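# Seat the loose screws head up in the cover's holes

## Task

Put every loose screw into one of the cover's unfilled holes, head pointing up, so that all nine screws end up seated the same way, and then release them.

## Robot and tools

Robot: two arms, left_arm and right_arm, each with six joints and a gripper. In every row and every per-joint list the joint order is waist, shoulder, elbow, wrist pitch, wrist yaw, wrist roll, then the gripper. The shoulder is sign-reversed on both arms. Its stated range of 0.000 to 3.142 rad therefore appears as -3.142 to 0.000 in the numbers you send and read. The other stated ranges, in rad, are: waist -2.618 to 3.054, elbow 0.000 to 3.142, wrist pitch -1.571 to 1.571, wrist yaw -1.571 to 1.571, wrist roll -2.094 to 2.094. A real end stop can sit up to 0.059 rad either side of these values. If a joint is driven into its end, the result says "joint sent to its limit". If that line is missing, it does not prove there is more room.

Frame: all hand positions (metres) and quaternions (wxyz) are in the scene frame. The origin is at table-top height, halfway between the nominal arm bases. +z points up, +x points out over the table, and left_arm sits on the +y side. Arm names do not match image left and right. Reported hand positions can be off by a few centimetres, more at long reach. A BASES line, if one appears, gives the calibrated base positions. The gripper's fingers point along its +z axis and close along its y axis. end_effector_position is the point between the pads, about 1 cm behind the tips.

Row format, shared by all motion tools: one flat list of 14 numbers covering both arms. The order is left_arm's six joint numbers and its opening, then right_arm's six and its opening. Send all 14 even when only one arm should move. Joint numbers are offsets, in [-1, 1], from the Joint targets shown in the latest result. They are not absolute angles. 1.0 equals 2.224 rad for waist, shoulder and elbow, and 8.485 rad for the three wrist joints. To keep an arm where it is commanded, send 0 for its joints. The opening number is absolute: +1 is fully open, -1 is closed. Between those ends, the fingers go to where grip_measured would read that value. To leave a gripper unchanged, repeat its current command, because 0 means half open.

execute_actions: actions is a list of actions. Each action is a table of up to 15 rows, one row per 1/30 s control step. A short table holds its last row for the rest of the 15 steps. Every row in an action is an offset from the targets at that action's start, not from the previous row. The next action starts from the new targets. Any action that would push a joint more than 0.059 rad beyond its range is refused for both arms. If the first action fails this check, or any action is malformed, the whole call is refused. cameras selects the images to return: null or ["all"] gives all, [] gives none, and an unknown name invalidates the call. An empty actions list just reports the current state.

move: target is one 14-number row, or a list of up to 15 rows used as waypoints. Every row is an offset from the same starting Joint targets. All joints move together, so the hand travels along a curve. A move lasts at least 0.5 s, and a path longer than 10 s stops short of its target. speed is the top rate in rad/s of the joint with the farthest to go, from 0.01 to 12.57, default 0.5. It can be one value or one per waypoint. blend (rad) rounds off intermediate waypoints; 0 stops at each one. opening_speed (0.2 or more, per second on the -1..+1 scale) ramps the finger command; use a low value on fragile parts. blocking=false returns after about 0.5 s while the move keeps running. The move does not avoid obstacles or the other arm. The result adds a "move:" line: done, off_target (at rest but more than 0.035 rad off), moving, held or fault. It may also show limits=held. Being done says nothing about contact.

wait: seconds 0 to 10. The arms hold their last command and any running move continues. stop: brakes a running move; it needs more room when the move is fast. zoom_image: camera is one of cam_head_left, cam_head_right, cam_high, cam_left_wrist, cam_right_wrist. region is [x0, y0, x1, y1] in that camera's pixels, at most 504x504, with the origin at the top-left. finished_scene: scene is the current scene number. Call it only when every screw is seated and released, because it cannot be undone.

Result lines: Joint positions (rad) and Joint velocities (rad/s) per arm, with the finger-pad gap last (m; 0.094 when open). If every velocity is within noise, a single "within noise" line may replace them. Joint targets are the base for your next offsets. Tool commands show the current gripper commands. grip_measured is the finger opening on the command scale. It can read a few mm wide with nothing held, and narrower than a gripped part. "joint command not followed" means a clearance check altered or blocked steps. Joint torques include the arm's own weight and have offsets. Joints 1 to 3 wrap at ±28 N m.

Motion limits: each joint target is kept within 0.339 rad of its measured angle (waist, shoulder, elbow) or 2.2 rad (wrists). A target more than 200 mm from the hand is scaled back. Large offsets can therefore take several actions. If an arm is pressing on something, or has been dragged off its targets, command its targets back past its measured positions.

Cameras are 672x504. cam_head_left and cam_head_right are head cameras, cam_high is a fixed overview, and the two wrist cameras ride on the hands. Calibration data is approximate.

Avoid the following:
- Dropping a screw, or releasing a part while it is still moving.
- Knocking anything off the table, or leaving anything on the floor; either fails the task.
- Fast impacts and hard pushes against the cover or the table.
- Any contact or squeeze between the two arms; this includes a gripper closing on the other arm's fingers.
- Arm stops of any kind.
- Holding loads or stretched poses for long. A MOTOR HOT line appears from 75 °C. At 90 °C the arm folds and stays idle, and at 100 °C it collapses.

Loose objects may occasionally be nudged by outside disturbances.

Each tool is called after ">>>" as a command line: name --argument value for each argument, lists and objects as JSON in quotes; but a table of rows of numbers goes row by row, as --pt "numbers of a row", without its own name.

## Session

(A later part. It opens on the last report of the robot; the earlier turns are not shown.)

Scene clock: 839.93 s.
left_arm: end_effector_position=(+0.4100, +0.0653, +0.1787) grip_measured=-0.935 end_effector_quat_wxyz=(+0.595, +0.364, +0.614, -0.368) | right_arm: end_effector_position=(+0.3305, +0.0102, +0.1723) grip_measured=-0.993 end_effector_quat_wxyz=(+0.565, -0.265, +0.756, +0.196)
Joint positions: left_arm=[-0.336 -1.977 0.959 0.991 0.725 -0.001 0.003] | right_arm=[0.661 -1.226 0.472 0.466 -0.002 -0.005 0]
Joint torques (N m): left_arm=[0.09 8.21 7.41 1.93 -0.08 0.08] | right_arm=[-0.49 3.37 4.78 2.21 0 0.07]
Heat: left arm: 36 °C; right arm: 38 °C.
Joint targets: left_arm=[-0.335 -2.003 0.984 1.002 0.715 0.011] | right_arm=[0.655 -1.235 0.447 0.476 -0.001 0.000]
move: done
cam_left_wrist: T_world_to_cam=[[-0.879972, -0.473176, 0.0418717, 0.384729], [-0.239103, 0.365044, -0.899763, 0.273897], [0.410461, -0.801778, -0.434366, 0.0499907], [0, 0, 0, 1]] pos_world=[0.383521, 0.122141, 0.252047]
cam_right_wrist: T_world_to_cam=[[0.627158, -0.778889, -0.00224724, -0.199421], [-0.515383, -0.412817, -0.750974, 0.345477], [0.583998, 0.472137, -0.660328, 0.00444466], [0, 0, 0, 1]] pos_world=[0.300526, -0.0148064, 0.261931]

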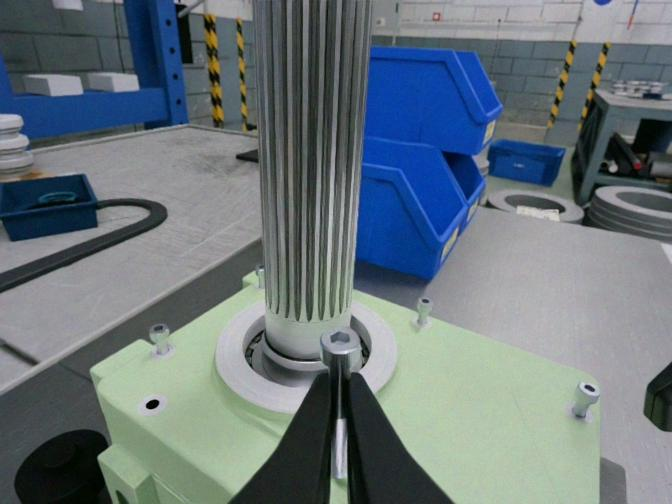

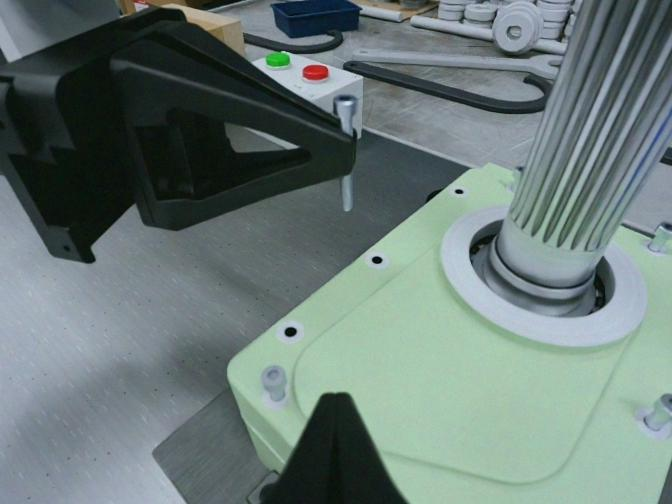

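>>> move --target '[-0.0031,-0.045,0.0288,0.0009,-0.0004,0,-1,0,0,0,0,0,0,-1]' --speed 0.15 --cameras '["cam_left_wrist","cam_right_wrist"]'

>>> zoom_image --camera "cam_right_wrist" --region '[260, 130, 460, 290]'

>>> zoom_image --camera "cam_left_wrist" --region '[240, 354, 440, 504]'

Scene clock: 889.77 s.
left_arm: end_effector_position=(+0.4265, +0.0597, +0.1557) grip_measured=-0.935 end_effector_quat_wxyz=(+0.587, +0.361, +0.624, -0.368) | right_arm: end_effector_position=(+0.3306, +0.0102, +0.1724) grip_measured=-0.993 end_effector_quat_wxyz=(+0.565, -0.265, +0.756, +0.196)
Joint positions: left_arm=[-0.336 -2.075 1.023 0.999 0.72 -0.001 0.003] | right_arm=[0.661 -1.226 0.472 0.466 -0.002 -0.005 0]
Joint torques (N m): left_arm=[-0.47 8.83 7.2 1.95 -0.08 0.11] | right_arm=[-0.47 3.37 4.79 2.21 0 0.06]
Heat: left arm: 37 °C; right arm: 40 °C.
Joint targets: left_arm=[-0.342 -2.103 1.048 1.009 0.712 0.011] | right_arm=[0.655 -1.235 0.447 0.477 -0.001 0.000]
move: done
cam_left_wrist: T_world_to_cam=[[-0.876563, -0.47769, 0.0587248, 0.393783], [-0.262705, 0.372651, -0.89001, 0.26733], [0.403265, -0.795577, -0.452144, 0.0341263], [0, 0, 0, 1]] pos_world=[0.401643, 0.115636, 0.230231]
cam_right_wrist: T_world_to_cam=[[0.627183, -0.778869, -0.00223285, -0.199432], [-0.515177, -0.412692, -0.751184, 0.345546], [0.584152, 0.47228, -0.660089, 0.00440416], [0, 0, 0, 1]] pos_world=[0.300525, -0.0148069, 0.262031]

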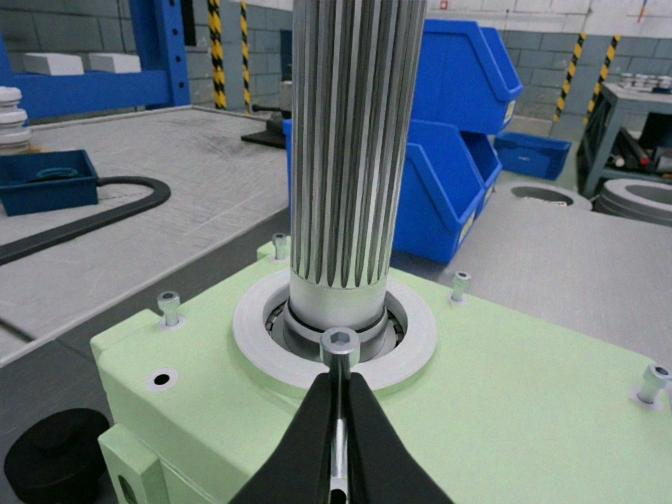

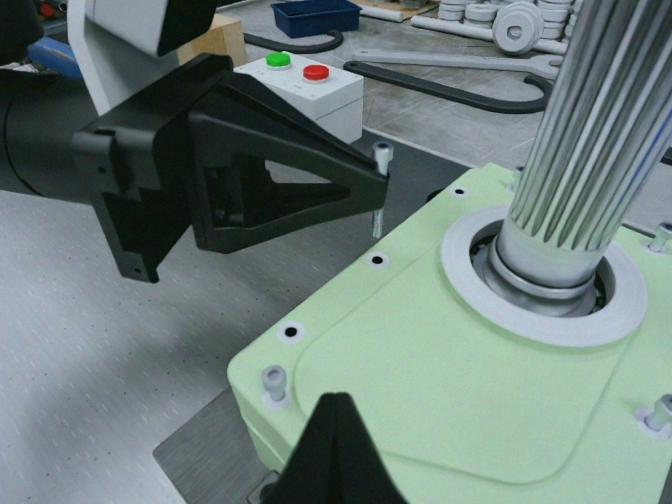

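Scaled by 2.520 from the camera's image (finer frame: 960x720).

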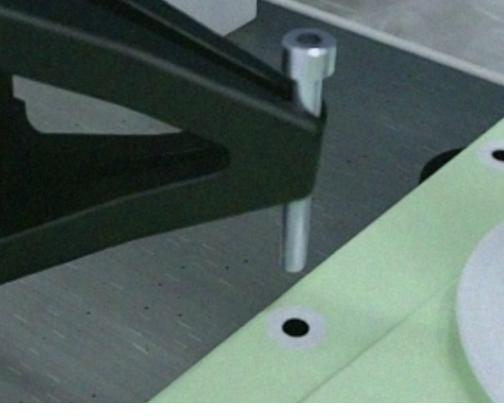

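Scaled by 2.520 from the camera's image (finer frame: 960x720).

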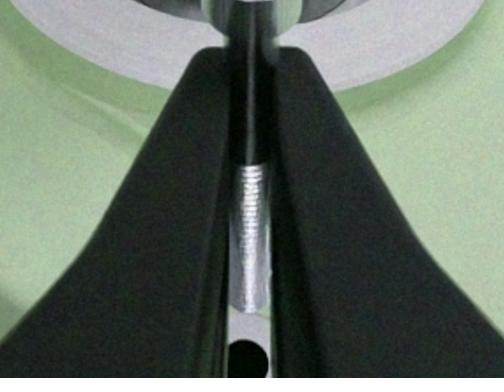

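>>> move --target '[0,-0.0117,0,0.0032,0.0027,0,-1,0,0,0,0,0,0,-1]' --speed 0.06 --cameras '["cam_left_wrist","cam_right_wrist"]'

>>> zoom_image --camera "cam_right_wrist" --region '[330, 200, 430, 280]'

>>> zoom_image --camera "cam_left_wrist" --region '[290, 424, 390, 504]'

Scene clock: 938.40 s.
left_arm: end_effector_position=(+0.4264, +0.0587, +0.1488) grip_measured=-0.935 end_effector_quat_wxyz=(+0.586, +0.364, +0.622, -0.371) | right_arm: end_effector_position=(+0.3306, +0.0102, +0.1724) grip_measured=-0.993 end_effector_quat_wxyz=(+0.565, -0.265, +0.756, +0.196)
Joint positions: left_arm=[-0.336 -2.1 1.023 1.026 0.728 -0.001 0.003] | right_arm=[0.661 -1.226 0.472 0.466 -0.002 -0.005 0]
Joint torques (N m): left_arm=[-0.55 8.88 7.13 1.92 0.05 0.11] | right_arm=[-0.47 3.38 4.79 2.21 -0.01 0.06]
Heat: left arm: 38 °C; right arm: 42 °C.
Joint targets: left_arm=[-0.342 -2.129 1.048 1.037 0.735 0.011] | right_arm=[0.655 -1.235 0.447 0.476 -0.001 0.000]
move: done
cam_left_wrist: T_world_to_cam=[[-0.880306, -0.470899, 0.0575797, 0.394924], [-0.25813, 0.37361, -0.890946, 0.25965], [0.398033, -0.799168, -0.450444, 0.0324959], [0, 0, 0, 1]] pos_world=[0.401743, 0.114931, 0.223233]
cam_right_wrist: T_world_to_cam=[[0.627183, -0.778869, -0.00223285, -0.199432], [-0.515177, -0.412692, -0.751184, 0.345546], [0.584152, 0.47228, -0.660089, 0.00440416], [0, 0, 0, 1]] pos_world=[0.300525, -0.0148069, 0.262031]

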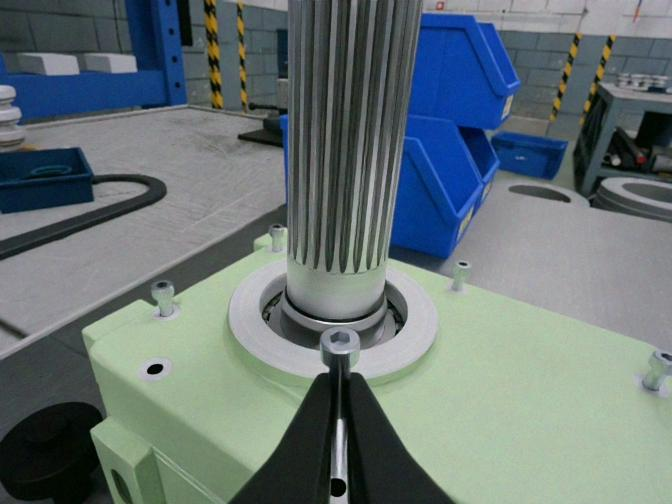

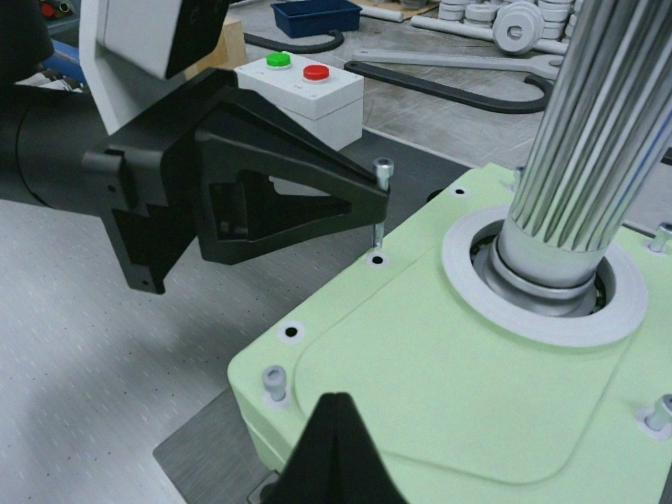

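Scaled by 5.040 from the camera's image (finer frame: 960x720).

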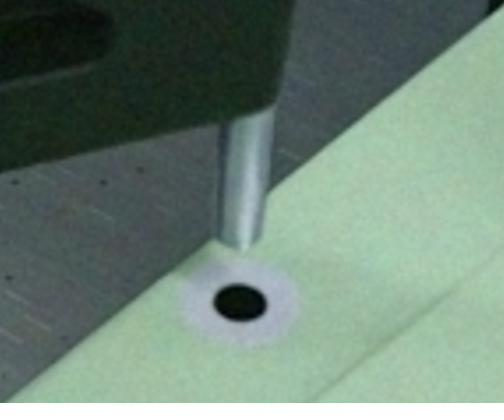

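Scaled by 5.040 from the camera's image (finer frame: 960x720).

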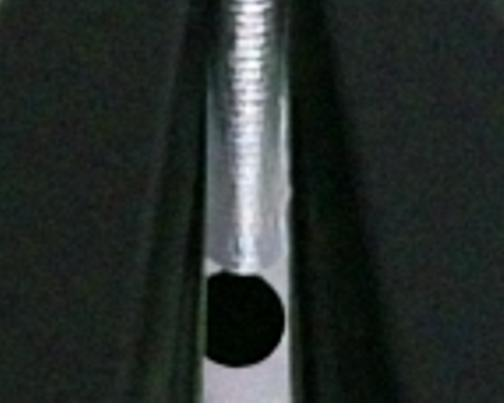

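>>> move --target '[0,-0.0118,0,0.0013,0,0,-1,0,0,0,0,0,0,-1]' --speed 0.04 --cameras '["cam_left_wrist","cam_right_wrist"]'

>>> zoom_image --camera "cam_right_wrist" --region '[330, 200, 430, 280]'

>>> zoom_image --camera "cam_left_wrist" --region '[290, 424, 390, 504]'

Scene clock: 974.83 s.
left_arm: end_effector_position=(+0.4268, +0.0583, +0.1396) grip_measured=-0.935 end_effector_quat_wxyz=(+0.583, +0.363, +0.625, -0.372) | right_arm: end_effector_position=(+0.3306, +0.0102, +0.1724) grip_measured=-0.993 end_effector_quat_wxyz=(+0.565, -0.265, +0.756, +0.196)
Joint positions: left_arm=[-0.336 -2.124 1.023 1.041 0.729 -0.001 0.003] | right_arm=[0.661 -1.226 0.472 0.466 -0.002 -0.005 0]
Joint torques (N m): left_arm=[-0.54 8.65 7.02 1.9 0.08 0.09] | right_arm=[-0.47 3.37 4.79 2.21 0 0.07]
Heat: left arm: 39 °C; right arm: 43 °C.
Joint targets: left_arm=[-0.342 -2.156 1.048 1.047 0.734 0.011] | right_arm=[0.655 -1.235 0.447 0.476 -0.001 0.000]
move: done
cam_left_wrist: T_world_to_cam=[[-0.880486, -0.469787, 0.0635884, 0.394867], [-0.265156, 0.376832, -0.887519, 0.254071], [0.392983, -0.798309, -0.456362, 0.0307717], [0, 0, 0, 1]] pos_world=[0.402951, 0.114327, 0.214427]
cam_right_wrist: T_world_to_cam=[[0.627183, -0.778869, -0.00223285, -0.199432], [-0.515177, -0.412692, -0.751184, 0.345546], [0.584152, 0.47228, -0.660089, 0.00440416], [0, 0, 0, 1]] pos_world=[0.300525, -0.0148069, 0.262031]

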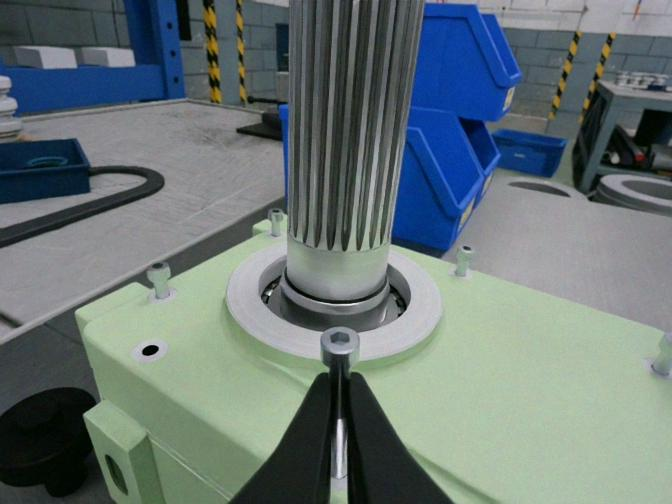

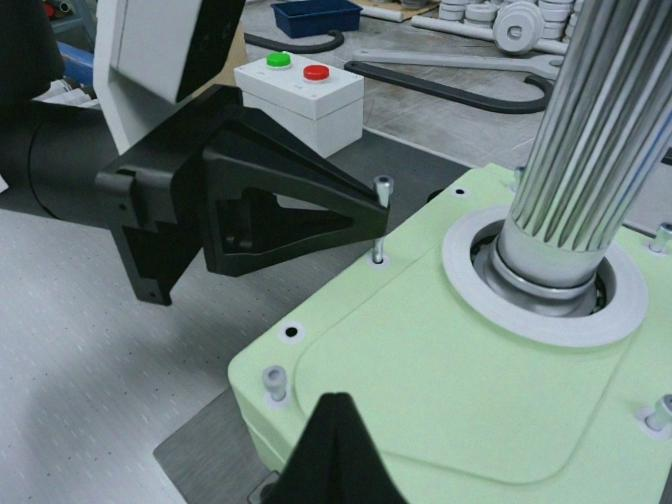

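Scaled by 5.040 from the camera's image (finer frame: 960x720).

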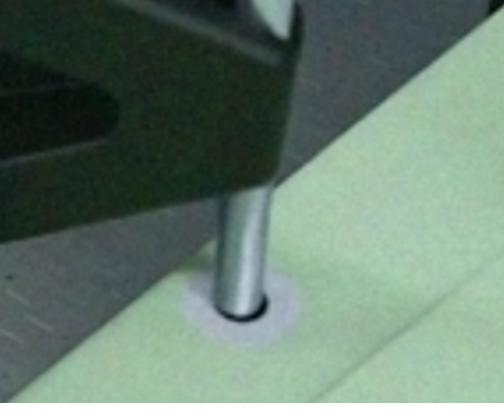

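Scaled by 5.040 from the camera's image (finer frame: 960x720).

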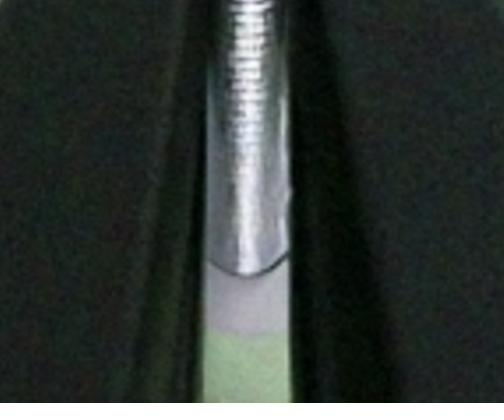

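>>> move --target '[0,-0.0108,0,0.0004,0,0,-1,0,0,0,0,0,0,-1]' --speed 0.04 --cameras '["cam_left_wrist","cam_right_wrist"]'

>>> zoom_image --camera "cam_right_wrist" --region '[330, 150, 430, 280]'

>>> zoom_image --camera "cam_left_wrist" --region '[290, 324, 390, 504]'

Scene clock: 994.63 s.
left_arm: end_effector_position=(+0.4275, +0.0576, +0.1318) grip_measured=-0.935 end_effector_quat_wxyz=(+0.579, +0.363, +0.627, -0.373) | right_arm: end_effector_position=(+0.3306, +0.0102, +0.1724) grip_measured=-0.993 end_effector_quat_wxyz=(+0.565, -0.265, +0.756, +0.196)
Joint positions: left_arm=[-0.336 -2.146 1.027 1.05 0.732 -0.001 0.003] | right_arm=[0.661 -1.226 0.472 0.466 -0.002 -0.005 0]
Joint torques (N m): left_arm=[-0.51 8.65 6.6 1.86 0.02 0.09] | right_arm=[-0.47 3.37 4.78 2.21 0 0.07]
Heat: left arm: 38 °C; right arm: 44 °C.
Joint targets: left_arm=[-0.342 -2.180 1.049 1.051 0.735 0.011] | right_arm=[0.655 -1.235 0.447 0.476 -0.001 0.000]
move: done
cam_left_wrist: T_world_to_cam=[[-0.881199, -0.467604, 0.0695319, 0.395098], [-0.2715, 0.380168, -0.884172, 0.249696], [0.387008, -0.79801, -0.461958, 0.0296978], [0, 0, 0, 1]] pos_world=[0.404459, 0.113522, 0.207021]
cam_right_wrist: T_world_to_cam=[[0.627183, -0.778869, -0.00223285, -0.199432], [-0.515177, -0.412692, -0.751184, 0.345546], [0.584152, 0.47228, -0.660089, 0.00440416], [0, 0, 0, 1]] pos_world=[0.300525, -0.0148069, 0.262031]

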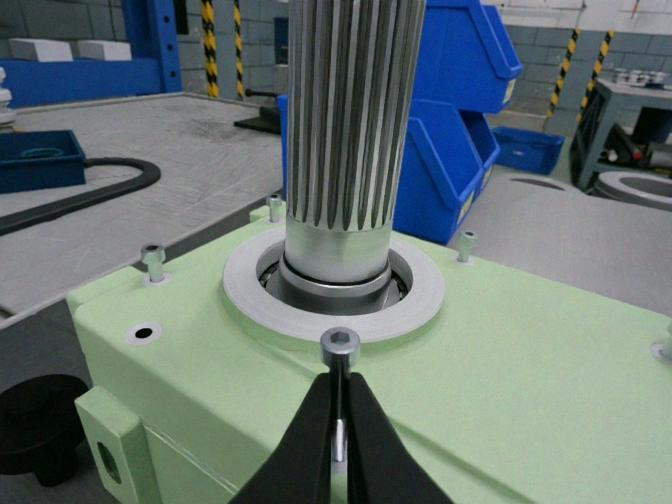

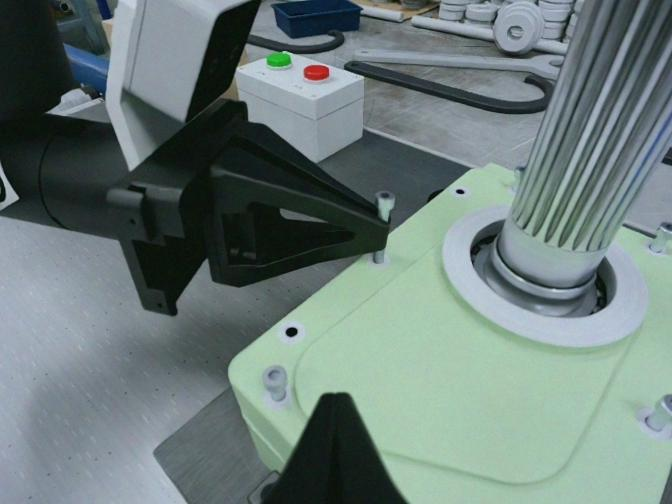

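Scaled by 3.877 from the camera's image (finer frame: 960x720).

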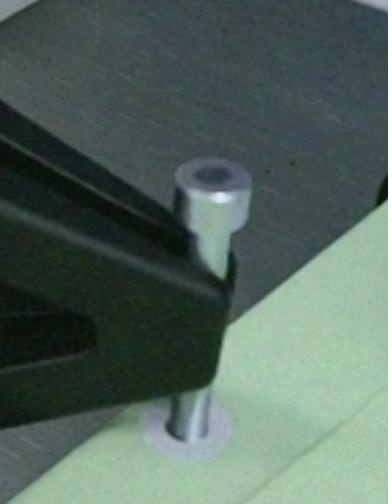

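Scaled by 2.800 from the camera's image (finer frame: 960x720).

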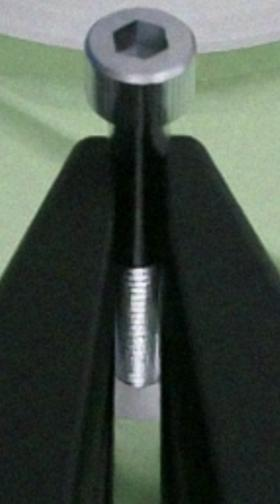

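>>> move --pt "0 -0.0058 0 0 0 0 -1 0 0 0 0 0 0 -1" --pt "0 -0.0058 0 0 0 0 -0.78 0 0 0 0 0 0 -1" --speed 0.04 --opening_speed 0.3 --cameras '["cam_left_wrist","cam_right_wrist"]'

>>> zoom_image --camera "cam_right_wrist" --region '[330, 150, 430, 280]'

Scene clock: 1005.60 s.
left_arm: end_effector_position=(+0.4274, +0.0569, +0.1275) grip_measured=-0.783 end_effector_quat_wxyz=(+0.579, +0.365, +0.626, -0.375) | right_arm: end_effector_position=(+0.3306, +0.0102, +0.1724) grip_measured=-0.993 end_effector_quat_wxyz=(+0.565, -0.265, +0.756, +0.196)
Joint positions: left_arm=[-0.336 -2.162 1.028 1.066 0.737 -0.001 0.01] | right_arm=[0.661 -1.226 0.472 0.466 -0.002 -0.005 0]
Joint torques (N m): left_arm=[-0.57 9.1 6.32 1.72 -0.02 0.1] | right_arm=[-0.47 3.37 4.79 2.21 -0.01 0.06]
Heat: left arm: 38 °C; right arm: 44 °C.
Joint targets: left_arm=[-0.342 -2.193 1.049 1.051 0.735 0.011] | right_arm=[0.655 -1.235 0.447 0.476 -0.001 0.000]
move: done; target 2's new numbers were sent with left_arm's shoulder 0.038 rad from that target
cam_left_wrist: T_world_to_cam=[[-0.883778, -0.462831, 0.0687349, 0.395876], [-0.268264, 0.380839, -0.884871, 0.244819], [0.383369, -0.800468, -0.460737, 0.0286481], [0, 0, 0, 1]] pos_world=[0.404559, 0.112919, 0.202622]
cam_right_wrist: T_world_to_cam=[[0.627183, -0.778869, -0.00223285, -0.199432], [-0.515177, -0.412692, -0.751184, 0.345546], [0.584152, 0.47228, -0.660089, 0.00440416], [0, 0, 0, 1]] pos_world=[0.300525, -0.0148069, 0.262031]

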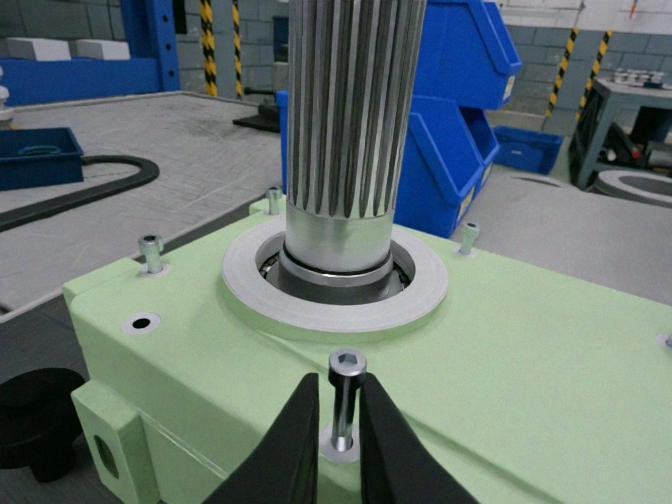

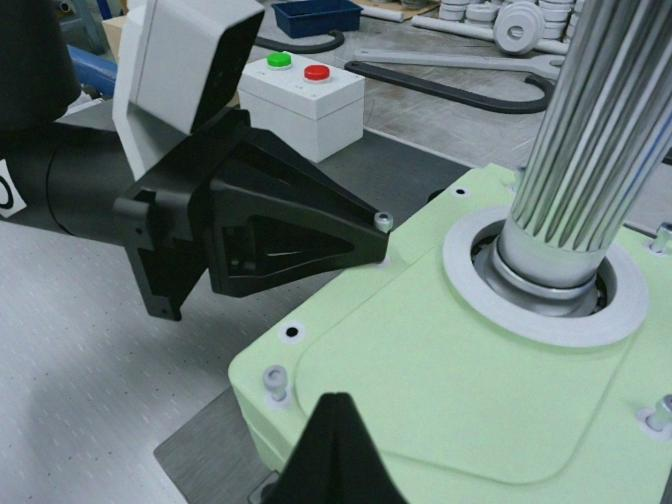

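Scaled by 3.877 from the camera's image (finer frame: 960x720).

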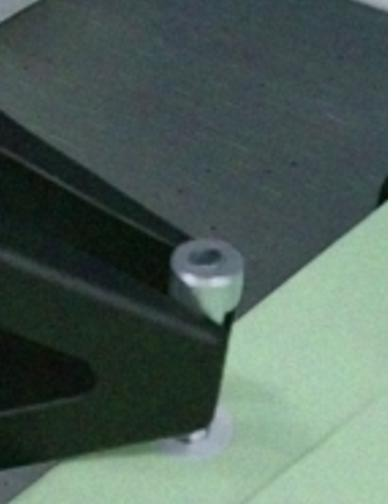

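>>> move --pt "0 0.0275 -0.019 0.001 0 0 -0.55 0 0 0 0 0 0 -1" --pt "0.0612 0.098 -0.112 0.0079 0.0156 0 -0.55 0 0 0 0 0 0 -1" --speed '[0.15,0.25]' --opening_speed 0.5 --cameras '["cam_left_wrist","cam_right_wrist"]'

>>> zoom_image --camera "cam_right_wrist" --region '[250, 150, 430, 420]'

Scene clock: 1028.93 s.
left_arm: end_effector_position=(+0.3966, +0.1165, +0.1368) grip_measured=-0.553 end_effector_quat_wxyz=(+0.575, +0.359, +0.631, -0.378) | right_arm: end_effector_position=(+0.3306, +0.0102, +0.1724) grip_measured=-0.993 end_effector_quat_wxyz=(+0.565, -0.265, +0.756, +0.196)
Joint positions: left_arm=[-0.209 -2.007 0.814 1.109 0.859 -0.001 0.021] | right_arm=[0.661 -1.226 0.472 0.466 -0.002 -0.005 0]
Joint torques (N m): left_arm=[0.23 13.07 3.34 1.9 0.12 0.1] | right_arm=[-0.47 3.37 4.78 2.21 0 0.07]
Heat: left arm: 37 °C; right arm: 45 °C.
Joint targets: left_arm=[-0.206 -1.975 0.800 1.118 0.867 0.011] | right_arm=[0.655 -1.235 0.447 0.476 -0.001 0.000]
move: done
cam_left_wrist: T_world_to_cam=[[-0.879888, -0.467234, 0.0865375, 0.39202], [-0.28625, 0.37582, -0.881374, 0.229282], [0.379286, -0.800282, -0.464425, 0.0946294], [0, 0, 0, 1]] pos_world=[0.374675, 0.172727, 0.212107]
cam_right_wrist: T_world_to_cam=[[0.627183, -0.778869, -0.00223285, -0.199432], [-0.515177, -0.412692, -0.751184, 0.345546], [0.584152, 0.47228, -0.660089, 0.00440416], [0, 0, 0, 1]] pos_world=[0.300525, -0.0148069, 0.262031]

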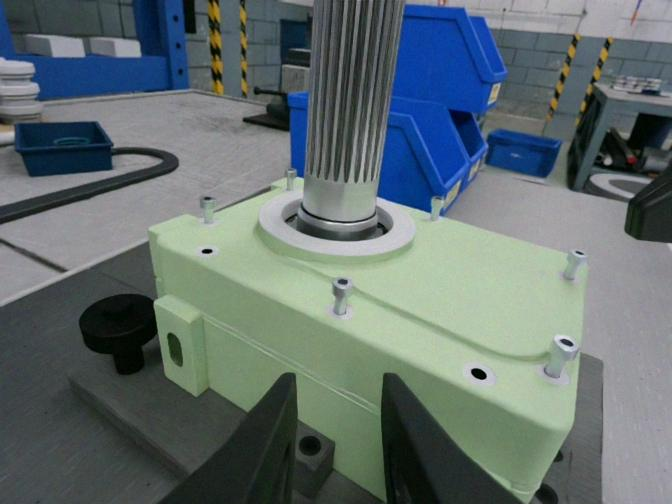

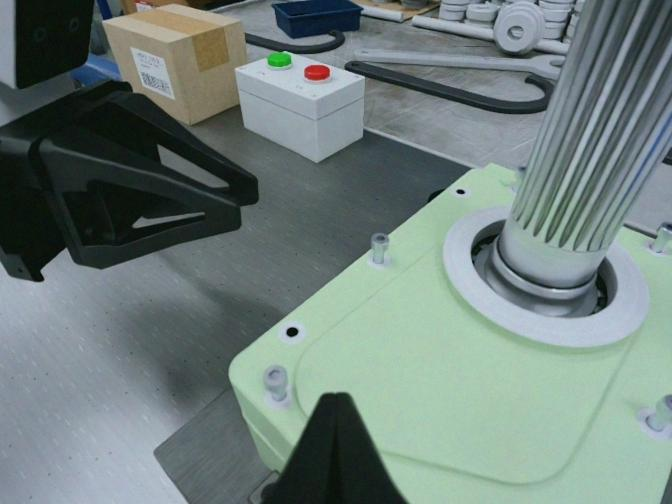

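Scaled by 1.867 from the camera's image (finer frame: 960x720).

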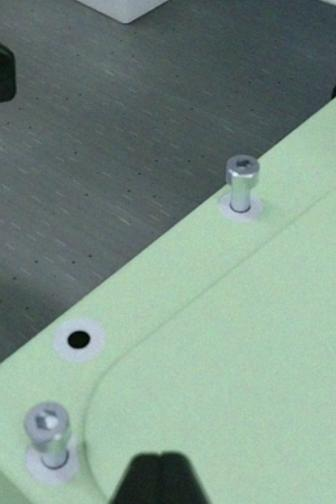

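>>> move --pt "-0.1097 0.2585 0.045 -0.1671 -0.0786 -0.0602 -0.3 0 0 0 0 0 0 -1" --pt "-0.2898 0.0022 0.3765 -0.2777 -0.1022 -0.194 -0.3 0 0 0 0 0 0 -1" --speed '[1.2,1.2]' --blend '[0.05,0]'

Scene clock: 1062.50 s.
left_arm: end_effector_position=(+0.2558, +0.0609, +0.1044) grip_measured=-0.303 end_effector_quat_wxyz=(+0.042, -0.226, +0.962, -0.149) | right_arm: end_effector_position=(+0.3306, +0.0102, +0.1724) grip_measured=-0.993 end_effector_quat_wxyz=(+0.565, -0.265, +0.756, +0.196)
Joint positions: left_arm=[-0.75 -1.811 1.436 -0.898 0.086 -1.253 0.033] | right_arm=[0.661 -1.226 0.472 0.466 -0.002 -0.005 0]
Joint torques (N m): left_arm=[0.31 10.17 5.27 0.95 -0.03 0.02] | right_arm=[-0.47 3.37 4.79 2.21 0 0.07]
Heat: left arm: 37 °C; right arm: 45 °C.
Joint targets: left_arm=[-0.746 -1.806 1.429 -0.901 0.081 -1.246] | right_arm=[0.655 -1.235 0.447 0.476 -0.001 0.000]
move: held (left_arm; a check stopped the path); path passed 1 of 2 targets; limits=held; left_arm: the wrist roll is farthest, 0.382 rad from its target
joint command not followed: on one or more control steps a check withheld the commanded joint targets of the left arm, and it was not sent them on those steps.
cause: the commanded joint targets, or the way to them, would bring a part of the robot too close to another arm (this arm's wrist (the part past the wrist pitch) and the right arm's wrist camera).
cam_left_wrist: T_world_to_cam=[[0.444484, -0.845922, 0.294702, -0.0924529], [-0.863599, -0.317262, 0.391844, 0.238326], [-0.237971, -0.428673, -0.871556, 0.26623], [0, 0, 0, 1]] pos_world=[0.310267, 0.111529, 0.165894]
cam_right_wrist: T_world_to_cam=[[0.627183, -0.778869, -0.00223285, -0.199432], [-0.515177, -0.412692, -0.751184, 0.345546], [0.584152, 0.47228, -0.660089, 0.00440416], [0, 0, 0, 1]] pos_world=[0.300525, -0.0148069, 0.262031]

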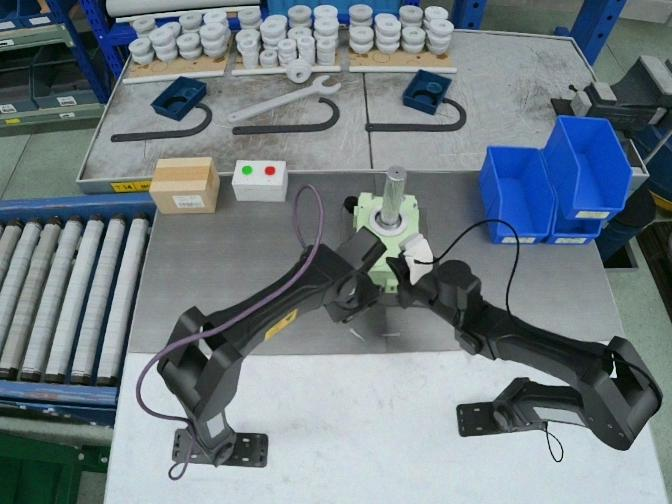

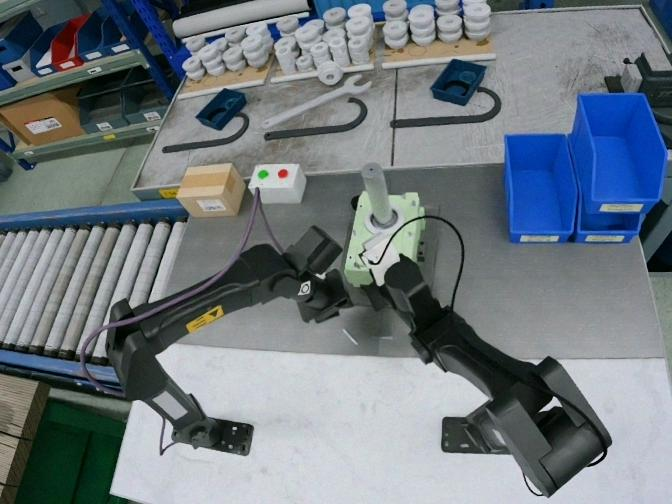

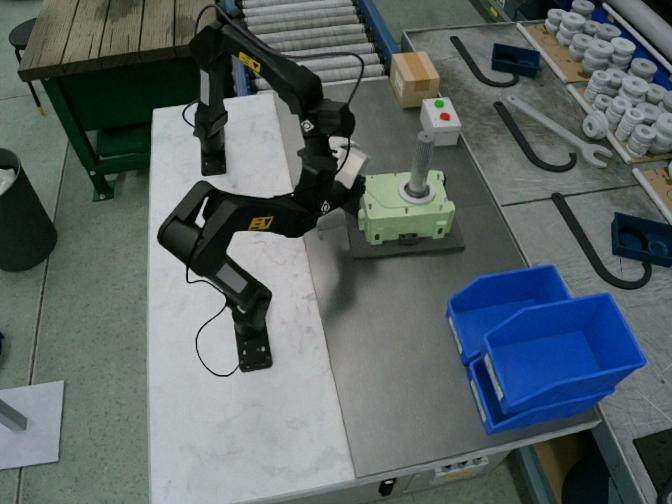

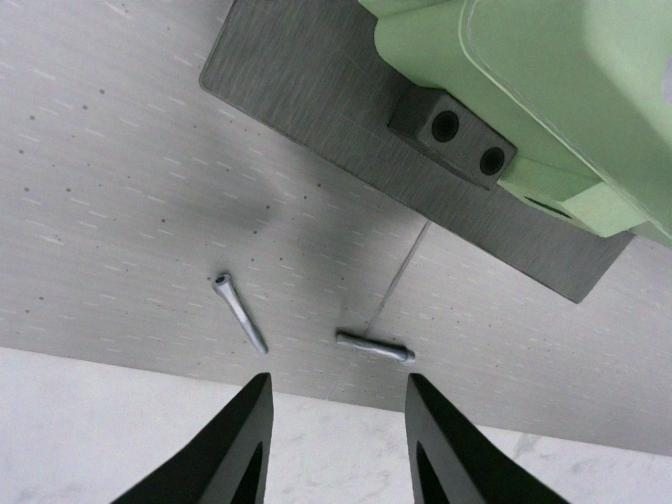

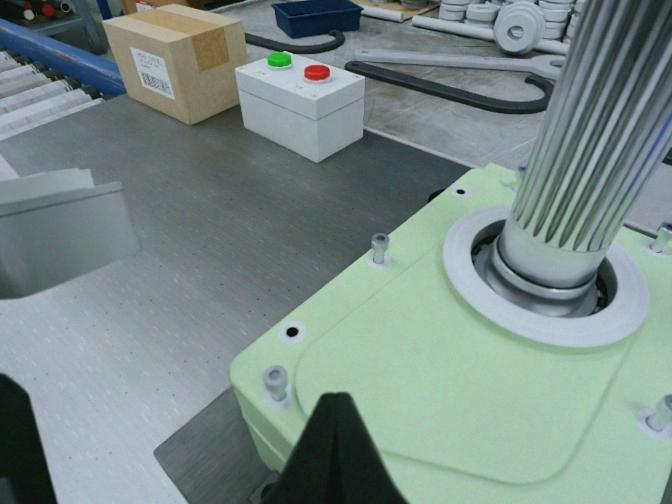

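>>> move --pt "0 0 0 0 0 0 -0.3 -0.2 0.1057 0 0 0 0 -1" --pt "-0.0451 -0.1007 0.0522 -0.0223 -0.0095 -0.0504 -0.3 -0.4294 0.1057 0 0 0 0 -1" --speed '[0.8,0.8]' --blend '[0.05,0]' --cameras '["cam_left_wrist","cam_head_left"]'

Scene clock: 1101.07 s.
left_arm: end_effector_position=(+0.2202, +0.0636, +0.0488) grip_measured=-0.303 end_effector_quat_wxyz=(-0.005, -0.385, +0.923, -0.011) | right_arm: end_effector_position=(+0.3804, -0.3357, +0.2489) grip_measured=-0.993 end_effector_quat_wxyz=(+0.674, +0.104, +0.724, -0.099)
Joint positions: left_arm=[-0.844 -2.005 1.521 -1.069 0.016 -1.663 0.033] | right_arm=[-0.295 -1.014 0.467 0.476 0.001 -0.004 0]
Joint torques (N m): left_arm=[-0.12 8.94 7.47 0.32 -0.18 -0.1] | right_arm=[-0.36 3.93 5.57 2.13 -0.03 0.05]
Heat: left arm: 35 °C; right arm: 46 °C.
Joint targets: left_arm=[-0.846 -2.030 1.545 -1.090 0.000 -1.674] | right_arm=[-0.300 -1.000 0.447 0.476 -0.001 0.000]
move: done
cam_left_wrist: T_world_to_cam=[[0.726908, -0.686718, 0.00489545, -0.116161], [-0.620668, -0.653908, 0.432638, 0.196051], [-0.293899, -0.317526, -0.901555, 0.217203], [0, 0, 0, 1]] pos_world=[0.269957, 0.117397, 0.11157]
Images, in order (width x height): cam_head_left 672x504, cam_left_wrist 672x504.

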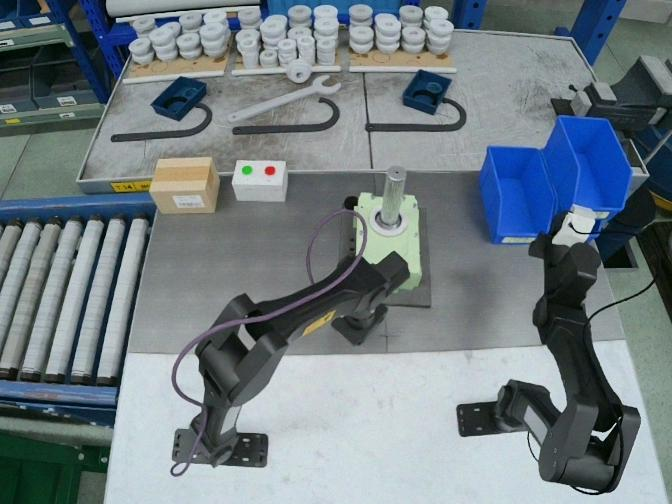

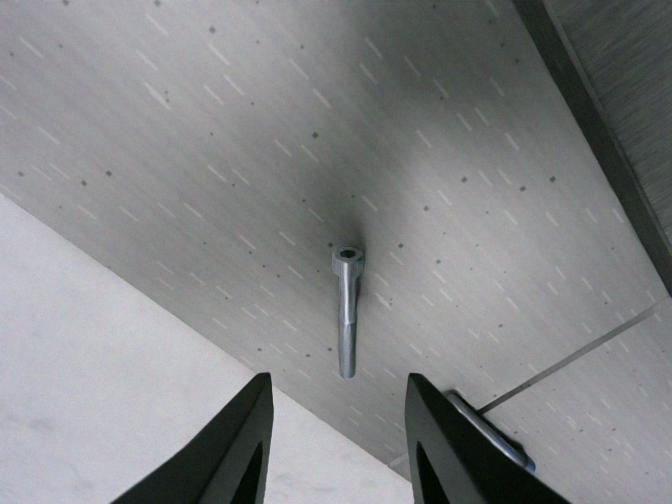

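>>> move --target '[0.0135,-0.0256,-0.0306,0.0115,-0.0012,0,-0.6,0,0,0,0,0,0,-1]' --speed 0.2 --cameras '["cam_left_wrist"]'

Scene clock: 1126.37 s.
left_arm: end_effector_position=(+0.2299, +0.0693, +0.0209) grip_measured=-0.597 end_effector_quat_wxyz=(-0.003, -0.397, +0.918, +0.001) | right_arm: end_effector_position=(+0.3804, -0.3357, +0.2489) grip_measured=-0.993 end_effector_quat_wxyz=(+0.674, +0.104, +0.724, -0.099)
Joint positions: left_arm=[-0.82 -2.062 1.49 -1.002 0.006 -1.664 0.019] | right_arm=[-0.295 -1.014 0.467 0.476 0.001 -0.004 0]
Joint torques (N m): left_arm=[0.24 8.99 4.14 0.62 -0.15 -0.08] | right_arm=[-0.38 3.93 5.57 2.13 -0.03 0.05]
Heat: left arm: 34 °C; right arm: 48 °C.
Joint targets: left_arm=[-0.816 -2.087 1.477 -0.993 -0.010 -1.674] | right_arm=[-0.300 -1.000 0.447 0.476 -0.001 0.000]
move: done
cam_left_wrist: T_world_to_cam=[[0.74373, -0.668318, -0.014713, -0.123839], [-0.6017, -0.67886, 0.42084, 0.215482], [-0.291243, -0.304139, -0.907016, 0.195258], [0, 0, 0, 1]] pos_world=[0.278626, 0.122903, 0.0845967]

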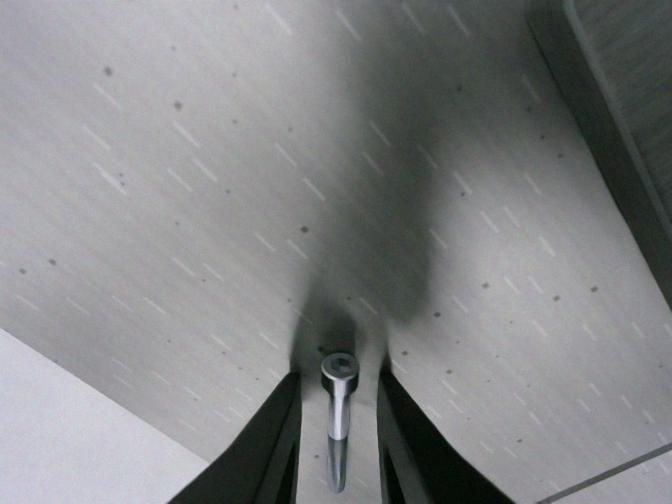

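>>> move --target '[-0.0117,-0.0015,-0.003,0.0003,0,0,-0.6,0,0,0,0,0,0,-1]' --speed 0.1 --cameras '["cam_left_wrist"]'

Scene clock: 1136.87 s.
left_arm: end_effector_position=(+0.2253, +0.0643, +0.0209) grip_measured=-0.597 end_effector_quat_wxyz=(-0.002, -0.388, +0.921, -0.001) | right_arm: end_effector_position=(+0.3804, -0.3357, +0.2489) grip_measured=-0.993 end_effector_quat_wxyz=(+0.674, +0.104, +0.724, -0.099)
Joint positions: left_arm=[-0.838 -2.062 1.49 -0.999 0.005 -1.664 0.019] | right_arm=[-0.295 -1.014 0.467 0.476 0.001 -0.004 0]
Joint torques (N m): left_arm=[-0.35 8.69 3.7 0.59 -0.21 -0.12] | right_arm=[-0.36 3.93 5.57 2.13 -0.03 0.05]
Heat: left arm: 34 °C; right arm: 48 °C.
Joint targets: left_arm=[-0.842 -2.090 1.471 -0.990 -0.010 -1.674] | right_arm=[-0.300 -1.000 0.447 0.476 -0.001 0.000]
move: done
cam_left_wrist: T_world_to_cam=[[0.731669, -0.681562, -0.0115768, -0.120239], [-0.614851, -0.667195, 0.420488, 0.211615], [-0.294313, -0.30054, -0.907224, 0.192861], [0, 0, 0, 1]] pos_world=[0.274848, 0.117201, 0.0845948]

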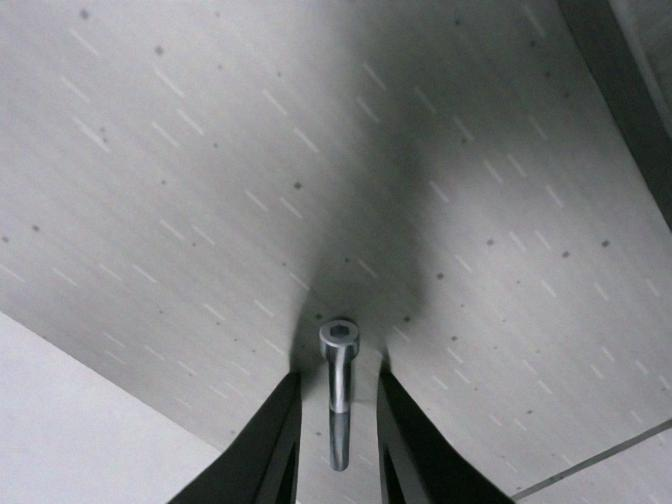

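>>> move --pt "0 -0.0022 -0.0022 0 0 0 -0.6 0 0 0 0 0 0 -1" --pt "0 -0.0022 -0.0022 0 0 0 -1 0 0 0 0 0 0 -1" --speed 0.1 --opening_speed 1 --cameras '["cam_left_wrist"]'

Scene clock: 1145.07 s.
left_arm: end_effector_position=(+0.2258, +0.0639, +0.0199) grip_measured=-0.934 end_effector_quat_wxyz=(-0.002, -0.389, +0.921, -0.002) | right_arm: end_effector_position=(+0.3804, -0.3357, +0.2489) grip_measured=-0.993 end_effector_quat_wxyz=(+0.674, +0.104, +0.724, -0.099)
Joint positions: left_arm=[-0.838 -2.062 1.486 -0.991 0.004 -1.664 0.003] | right_arm=[-0.295 -1.014 0.467 0.476 0.001 -0.004 0]
Joint torques (N m): left_arm=[-0.39 8.27 3.59 0.5 -0.18 -0.11] | right_arm=[-0.36 3.93 5.57 2.13 -0.03 0.05]
Heat: left arm: 34 °C; right arm: 48 °C.
Joint targets: left_arm=[-0.842 -2.095 1.466 -0.990 -0.010 -1.674] | right_arm=[-0.300 -1.000 0.447 0.476 -0.001 0.000]
move: done
cam_left_wrist: T_world_to_cam=[[0.731956, -0.681308, -0.00777198, -0.121101], [-0.615747, -0.666319, 0.420564, 0.212159], [-0.291712, -0.303049, -0.90723, 0.191528], [0, 0, 0, 1]] pos_world=[0.275148, 0.116901, 0.0835921]

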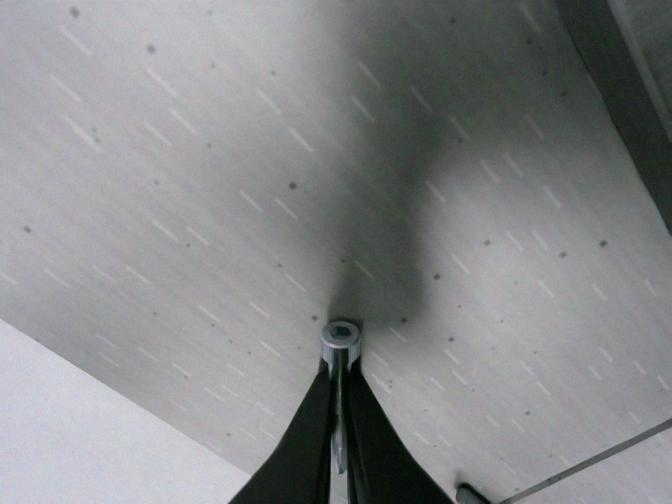

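>>> move --pt "0 0.29 -0.0746 -0.0189 0.001 0 -1 0 0 0 0 0 0 -1" --pt "0.2887 0.29 -0.2545 0.0931 0.0365 0.1384 -1 0 0 0 0 0 0 -1" --pt "0.2952 -0.0247 -0.1003 0.2169 0.1043 0.1986 -1 0.4294 -0.1057 0 0 0 0 -1" --speed '[0.8,1.2,0.9]' --blend '[0.05,0.05,0]' --cameras '["cam_left_wrist","cam_right_wrist"]'

>>> zoom_image --camera "cam_right_wrist" --region '[340, 100, 520, 260]'

Scene clock: 1191.10 s.
left_arm: end_effector_position=(+0.4772, +0.1058, +0.1750) grip_measured=-0.935 end_effector_quat_wxyz=(+0.582, +0.357, +0.628, -0.373) | right_arm: end_effector_position=(+0.3326, +0.0072, +0.1734) grip_measured=-0.993 end_effector_quat_wxyz=(+0.569, -0.261, +0.755, +0.195)
Joint positions: left_arm=[-0.192 -2.124 1.218 0.839 0.867 -0.002 0.003] | right_arm=[0.651 -1.225 0.467 0.477 -0.004 -0.003 0]
Joint torques (N m): left_arm=[0.43 9.96 7.65 1.89 0.11 0.09] | right_arm=[0.32 3.21 5.14 2.08 0.02 0.05]
Heat: left arm: 34 °C; right arm: 48 °C.
Joint targets: left_arm=[-0.186 -2.150 1.242 0.850 0.875 0.011] | right_arm=[0.655 -1.235 0.447 0.476 -0.001 0.000]
move: done
cam_left_wrist: T_world_to_cam=[[-0.876621, -0.475288, 0.0750766, 0.455968], [-0.276037, 0.368931, -0.887521, 0.286886], [0.39413, -0.798744, -0.45461, 0.0643049], [0, 0, 0, 1]] pos_world=[0.453558, 0.162238, 0.249618]
cam_right_wrist: T_world_to_cam=[[0.620531, -0.78417, -0.00434573, -0.200409], [-0.515104, -0.403422, -0.756253, 0.346809], [0.591278, 0.471517, -0.654265, 0.00186027], [0, 0, 0, 1]] pos_world=[0.301902, -0.0181212, 0.262621]

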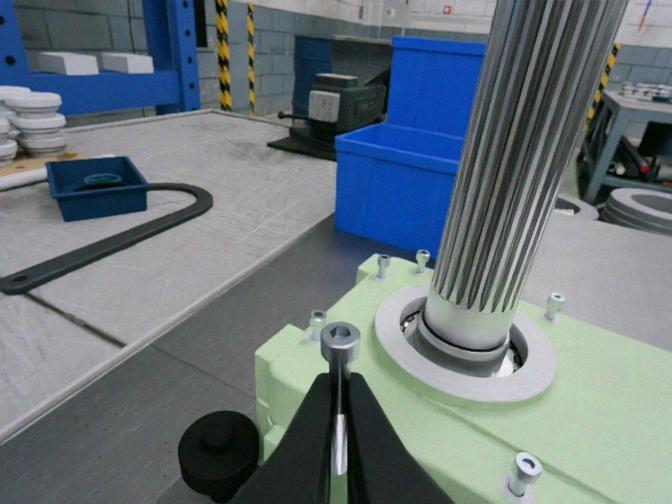

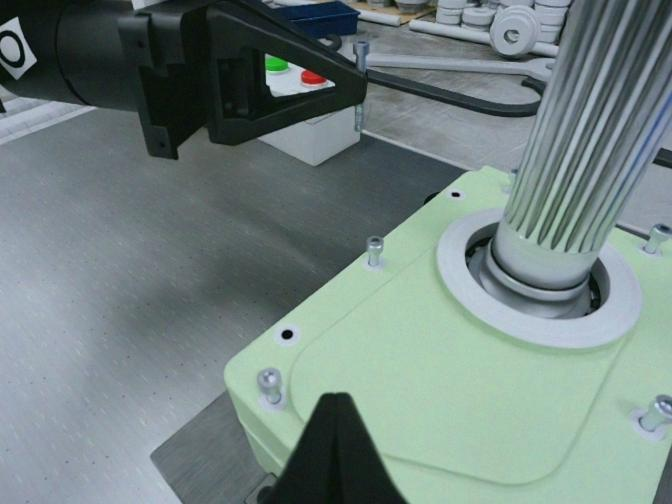

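Scaled by 2.800 from the camera's image (finer frame: 960x720).

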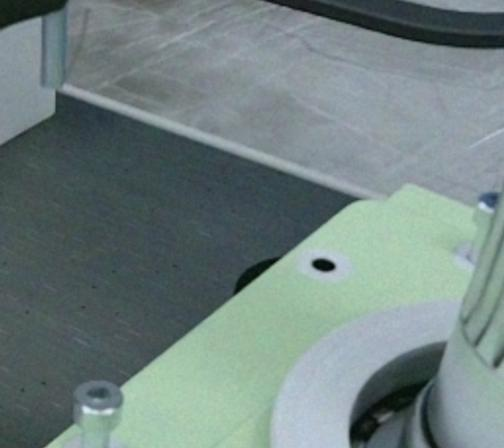

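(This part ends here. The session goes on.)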